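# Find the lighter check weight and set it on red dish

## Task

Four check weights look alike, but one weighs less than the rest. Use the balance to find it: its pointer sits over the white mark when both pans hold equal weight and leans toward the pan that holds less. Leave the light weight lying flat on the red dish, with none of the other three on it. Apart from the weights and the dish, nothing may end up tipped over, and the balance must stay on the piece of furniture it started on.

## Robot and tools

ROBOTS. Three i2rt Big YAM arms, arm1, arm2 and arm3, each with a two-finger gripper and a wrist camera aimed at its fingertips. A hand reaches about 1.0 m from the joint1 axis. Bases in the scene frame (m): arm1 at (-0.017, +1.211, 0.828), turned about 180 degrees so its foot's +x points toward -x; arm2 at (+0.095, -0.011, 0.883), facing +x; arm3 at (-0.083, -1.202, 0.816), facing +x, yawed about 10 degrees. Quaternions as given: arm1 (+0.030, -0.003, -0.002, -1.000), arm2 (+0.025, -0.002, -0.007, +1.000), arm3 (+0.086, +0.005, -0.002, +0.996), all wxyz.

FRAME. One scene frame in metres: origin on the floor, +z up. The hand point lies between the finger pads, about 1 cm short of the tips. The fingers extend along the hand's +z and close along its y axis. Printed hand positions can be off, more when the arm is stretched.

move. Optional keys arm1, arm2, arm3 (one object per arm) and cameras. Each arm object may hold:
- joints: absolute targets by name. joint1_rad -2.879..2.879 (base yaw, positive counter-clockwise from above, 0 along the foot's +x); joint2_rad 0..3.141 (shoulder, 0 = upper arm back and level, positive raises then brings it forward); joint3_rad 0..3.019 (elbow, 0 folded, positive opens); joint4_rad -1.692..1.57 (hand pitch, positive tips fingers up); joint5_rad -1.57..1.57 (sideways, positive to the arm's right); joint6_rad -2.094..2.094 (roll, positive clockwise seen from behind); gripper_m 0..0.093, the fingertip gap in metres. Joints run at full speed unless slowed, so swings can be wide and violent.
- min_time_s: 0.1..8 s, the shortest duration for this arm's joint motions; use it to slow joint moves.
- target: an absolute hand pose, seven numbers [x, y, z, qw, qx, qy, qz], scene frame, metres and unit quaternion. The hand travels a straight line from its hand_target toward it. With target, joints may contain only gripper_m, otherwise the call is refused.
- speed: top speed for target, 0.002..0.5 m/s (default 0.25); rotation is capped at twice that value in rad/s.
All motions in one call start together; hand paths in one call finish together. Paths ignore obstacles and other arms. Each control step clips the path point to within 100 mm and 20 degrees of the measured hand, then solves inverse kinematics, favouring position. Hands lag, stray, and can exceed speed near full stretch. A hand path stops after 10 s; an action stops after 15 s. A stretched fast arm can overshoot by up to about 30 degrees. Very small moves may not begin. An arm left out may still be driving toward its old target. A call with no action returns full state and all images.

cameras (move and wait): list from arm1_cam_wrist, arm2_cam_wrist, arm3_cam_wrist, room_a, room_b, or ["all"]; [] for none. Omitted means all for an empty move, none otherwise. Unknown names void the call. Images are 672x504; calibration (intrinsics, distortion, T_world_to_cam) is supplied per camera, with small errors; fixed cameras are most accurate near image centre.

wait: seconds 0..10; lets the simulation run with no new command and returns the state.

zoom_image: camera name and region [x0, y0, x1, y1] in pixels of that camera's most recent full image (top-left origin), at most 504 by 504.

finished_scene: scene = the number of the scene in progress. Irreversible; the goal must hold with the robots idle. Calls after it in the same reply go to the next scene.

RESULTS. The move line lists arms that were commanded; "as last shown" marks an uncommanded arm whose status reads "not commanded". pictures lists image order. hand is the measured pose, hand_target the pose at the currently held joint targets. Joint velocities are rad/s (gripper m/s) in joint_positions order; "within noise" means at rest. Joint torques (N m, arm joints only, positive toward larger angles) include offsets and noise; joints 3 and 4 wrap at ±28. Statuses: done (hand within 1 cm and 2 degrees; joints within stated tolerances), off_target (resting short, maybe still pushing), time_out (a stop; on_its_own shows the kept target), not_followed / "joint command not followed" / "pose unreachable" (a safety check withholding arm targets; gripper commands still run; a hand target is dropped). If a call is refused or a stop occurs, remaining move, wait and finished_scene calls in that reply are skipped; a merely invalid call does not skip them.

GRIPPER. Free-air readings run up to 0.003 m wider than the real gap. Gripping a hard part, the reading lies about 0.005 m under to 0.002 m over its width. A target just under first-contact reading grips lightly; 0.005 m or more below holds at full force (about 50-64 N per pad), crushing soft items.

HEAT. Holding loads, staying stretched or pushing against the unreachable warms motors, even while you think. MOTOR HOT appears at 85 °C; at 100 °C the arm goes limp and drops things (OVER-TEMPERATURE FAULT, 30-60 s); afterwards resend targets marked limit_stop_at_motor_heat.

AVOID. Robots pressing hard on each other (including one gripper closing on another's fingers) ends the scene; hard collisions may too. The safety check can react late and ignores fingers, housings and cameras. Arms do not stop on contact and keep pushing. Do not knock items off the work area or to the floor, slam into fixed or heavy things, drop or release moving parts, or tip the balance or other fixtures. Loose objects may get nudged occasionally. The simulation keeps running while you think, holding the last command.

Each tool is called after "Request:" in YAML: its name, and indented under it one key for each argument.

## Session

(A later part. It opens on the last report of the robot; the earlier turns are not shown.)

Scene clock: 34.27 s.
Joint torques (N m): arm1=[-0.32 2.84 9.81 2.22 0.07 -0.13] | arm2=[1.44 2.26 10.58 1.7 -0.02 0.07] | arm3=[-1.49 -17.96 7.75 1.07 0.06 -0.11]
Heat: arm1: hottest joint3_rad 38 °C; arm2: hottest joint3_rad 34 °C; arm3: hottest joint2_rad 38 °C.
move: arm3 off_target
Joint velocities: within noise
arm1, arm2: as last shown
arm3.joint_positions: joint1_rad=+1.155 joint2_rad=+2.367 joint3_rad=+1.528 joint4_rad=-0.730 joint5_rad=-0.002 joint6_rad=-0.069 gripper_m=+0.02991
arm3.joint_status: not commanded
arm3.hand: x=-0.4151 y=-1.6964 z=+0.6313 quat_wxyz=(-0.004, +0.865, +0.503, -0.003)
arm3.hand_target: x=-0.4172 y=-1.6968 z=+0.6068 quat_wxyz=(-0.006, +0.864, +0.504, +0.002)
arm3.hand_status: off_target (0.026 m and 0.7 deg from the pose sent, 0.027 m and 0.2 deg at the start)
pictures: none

Request:
move:
  arm3: {"target":[-0.418,-1.699,0.620,0.006,-0.864,-0.504,-0.002],"speed":0.06}

Request:
move:
  arm3: {"joints":{"gripper_m":0.06}}

Request:
move:
  arm3: {"target":[-0.418,-1.705,0.77,0.006,-0.864,-0.504,-0.002],"speed":0.2}
  cameras: ["arm3_cam_wrist","room_a"]

Request:
zoom_image:
  camera: "room_a"
  region: [560, 200, 620, 260]

Request:
zoom_image:
  camera: "room_a"
  region: [420, 180, 520, 280]

Scene clock: 35.53 s.
Joint torques (N m): arm1=[-0.15 2.67 9.68 2.06 0.08 -0.13] | arm2=[1.61 2.37 10.56 1.72 -0.03 0.08] | arm3=[-1.38 -19.6 7.68 0.23 0.06 -0.09]
Heat: arm1: hottest joint3_rad 38 °C; arm2: hottest joint3_rad 34 °C; arm3: hottest joint2_rad 38 °C.
move: arm3 off_target
Joint velocities: within noise
arm1, arm2: as last shown
arm3.joint_positions: joint1_rad=+1.155 joint2_rad=+2.367 joint3_rad=+1.528 joint4_rad=-0.730 joint5_rad=-0.002 joint6_rad=-0.069 gripper_m=+0.02991
arm3.joint_status: not commanded
arm3.hand: x=-0.4151 y=-1.6963 z=+0.6313 quat_wxyz=(-0.004, +0.865, +0.503, -0.003)
arm3.hand_target: x=-0.4178 y=-1.6987 z=+0.6201 quat_wxyz=(-0.006, +0.864, +0.504, +0.002)
arm3.hand_status: off_target (0.012 m and 0.7 deg from the pose sent, 0.012 m and 0.7 deg at the start)
pictures: none

Scene clock: 36.17 s.
Joint torques (N m): arm1=[-0.56 3.43 9.73 2.13 0.09 -0.17] | arm2=[1.61 2.55 10.48 1.77 -0.03 0.08] | arm3=[-1.61 -19.55 7.66 0.24 0.05 -0.09]
Heat: arm1: hottest joint3_rad 38 °C; arm2: hottest joint3_rad 34 °C; arm3: hottest joint2_rad 38 °C.
move: arm3 done
Joint velocities: within noise
arm1.joint_positions: joint1_rad=+0.776 joint2_rad=+0.602 joint3_rad=+1.507 joint4_rad=-1.261 joint5_rad=+0.098 joint6_rad=+0.607 gripper_m=+0.09396
arm1.joint_status: not commanded
arm1.hand: x=-0.1701 y=+1.0659 z=+1.4453 quat_wxyz=(-0.349, -0.815, -0.066, +0.457)
arm1.hand_target: x=-0.1672 y=+1.0691 z=+1.4583 quat_wxyz=(-0.357, -0.807, -0.065, +0.466)
arm1.hand_status: not commanded
arm2.joint_positions: joint1_rad=+0.021 joint2_rad=+0.603 joint3_rad=+1.379 joint4_rad=-1.633 joint5_rad=-0.031 joint6_rad=+0.148 gripper_m=+0.09396
arm2.joint_status: not commanded
arm2.hand: x=-0.0901 y=-0.0175 z=+1.3638 quat_wxyz=(+0.028, +0.934, -0.076, -0.347)
arm2.hand_target: x=-0.0886 y=-0.0177 z=+1.3730 quat_wxyz=(+0.029, +0.930, -0.075, -0.358)
arm2.hand_status: not commanded
arm3.joint_positions: joint1_rad=+1.155 joint2_rad=+2.367 joint3_rad=+1.528 joint4_rad=-0.731 joint5_rad=-0.002 joint6_rad=-0.069 gripper_m=+0.05984
arm3.joint_status: all done
arm3.hand: x=-0.4150 y=-1.6962 z=+0.6313 quat_wxyz=(-0.004, +0.865, +0.503, -0.003)
arm3.hand_target: x=-0.4178 y=-1.6987 z=+0.6201 quat_wxyz=(-0.006, +0.864, +0.504, +0.002)
arm3.hand_status: not commanded
pictures: none

Scene clock: 37.67 s.
Joint torques (N m): arm1=[-0.15 2.9 9.85 2.13 0.08 -0.12] | arm2=[1.38 2.37 10.56 1.72 -0.03 0.08] | arm3=[-1.26 -20.95 8.9 0.21 0.06 -0.06]
Heat: arm1: hottest joint3_rad 38 °C; arm2: hottest joint3_rad 34 °C; arm3: hottest joint2_rad 38 °C.
move: arm3 off_target
Joint velocities: within noise
arm1, arm2: as last shown
arm3.joint_positions: joint1_rad=+1.155 joint2_rad=+2.149 joint3_rad=+1.543 joint4_rad=-0.995 joint5_rad=-0.002 joint6_rad=-0.069 gripper_m=+0.05992
arm3.joint_status: not commanded
arm3.hand: x=-0.4120 y=-1.6942 z=+0.7615 quat_wxyz=(-0.011, +0.865, +0.502, +0.011)
arm3.hand_target: x=-0.4178 y=-1.7047 z=+0.7702 quat_wxyz=(-0.006, +0.864, +0.504, +0.002)
arm3.hand_status: off_target (0.015 m and 1.2 deg from the pose sent, 0.139 m and 0.6 deg at the start)
arm3_cam_wrist: T_world_to_cam=[[-0.85325, 0.5215, 0.00177, 0.53346], [0.46804, 0.76428, 0.44364, 1.18684], [0.23, 0.37936, -0.8962, 1.51136]] pos_world=[-0.44793, -1.75863, 0.82702]

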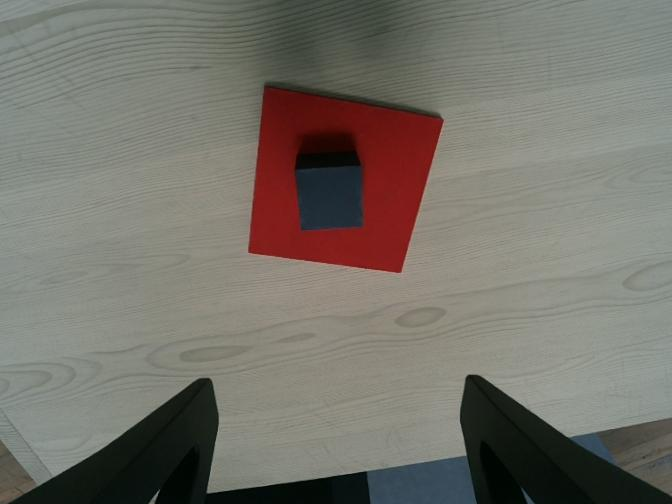

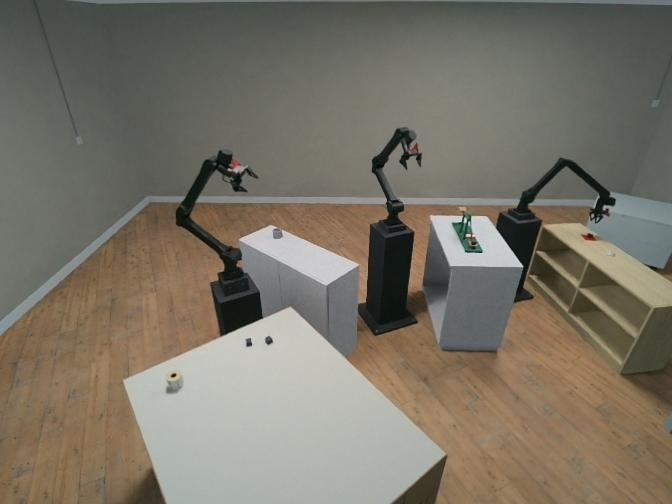

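Scaled by 8.400 from the camera's image (finer frame: 960x720).

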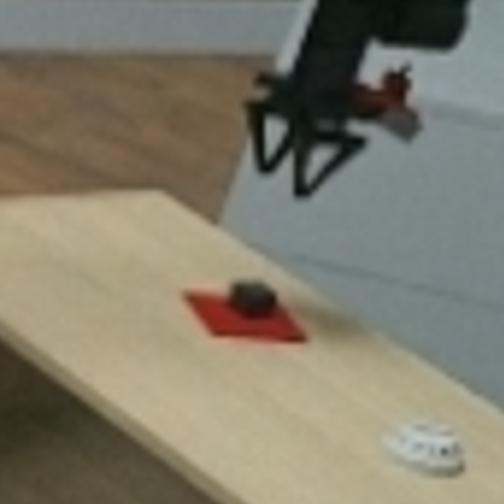

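Scaled by 5.040 from the camera's image (finer frame: 960x720).

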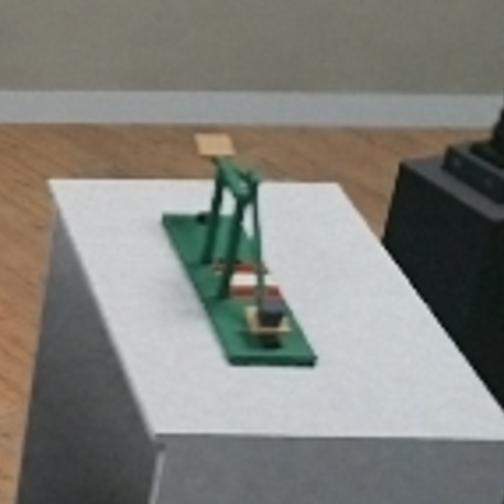

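Request:
finished_scene:
  scene: 2

The scene is finished: the task was done.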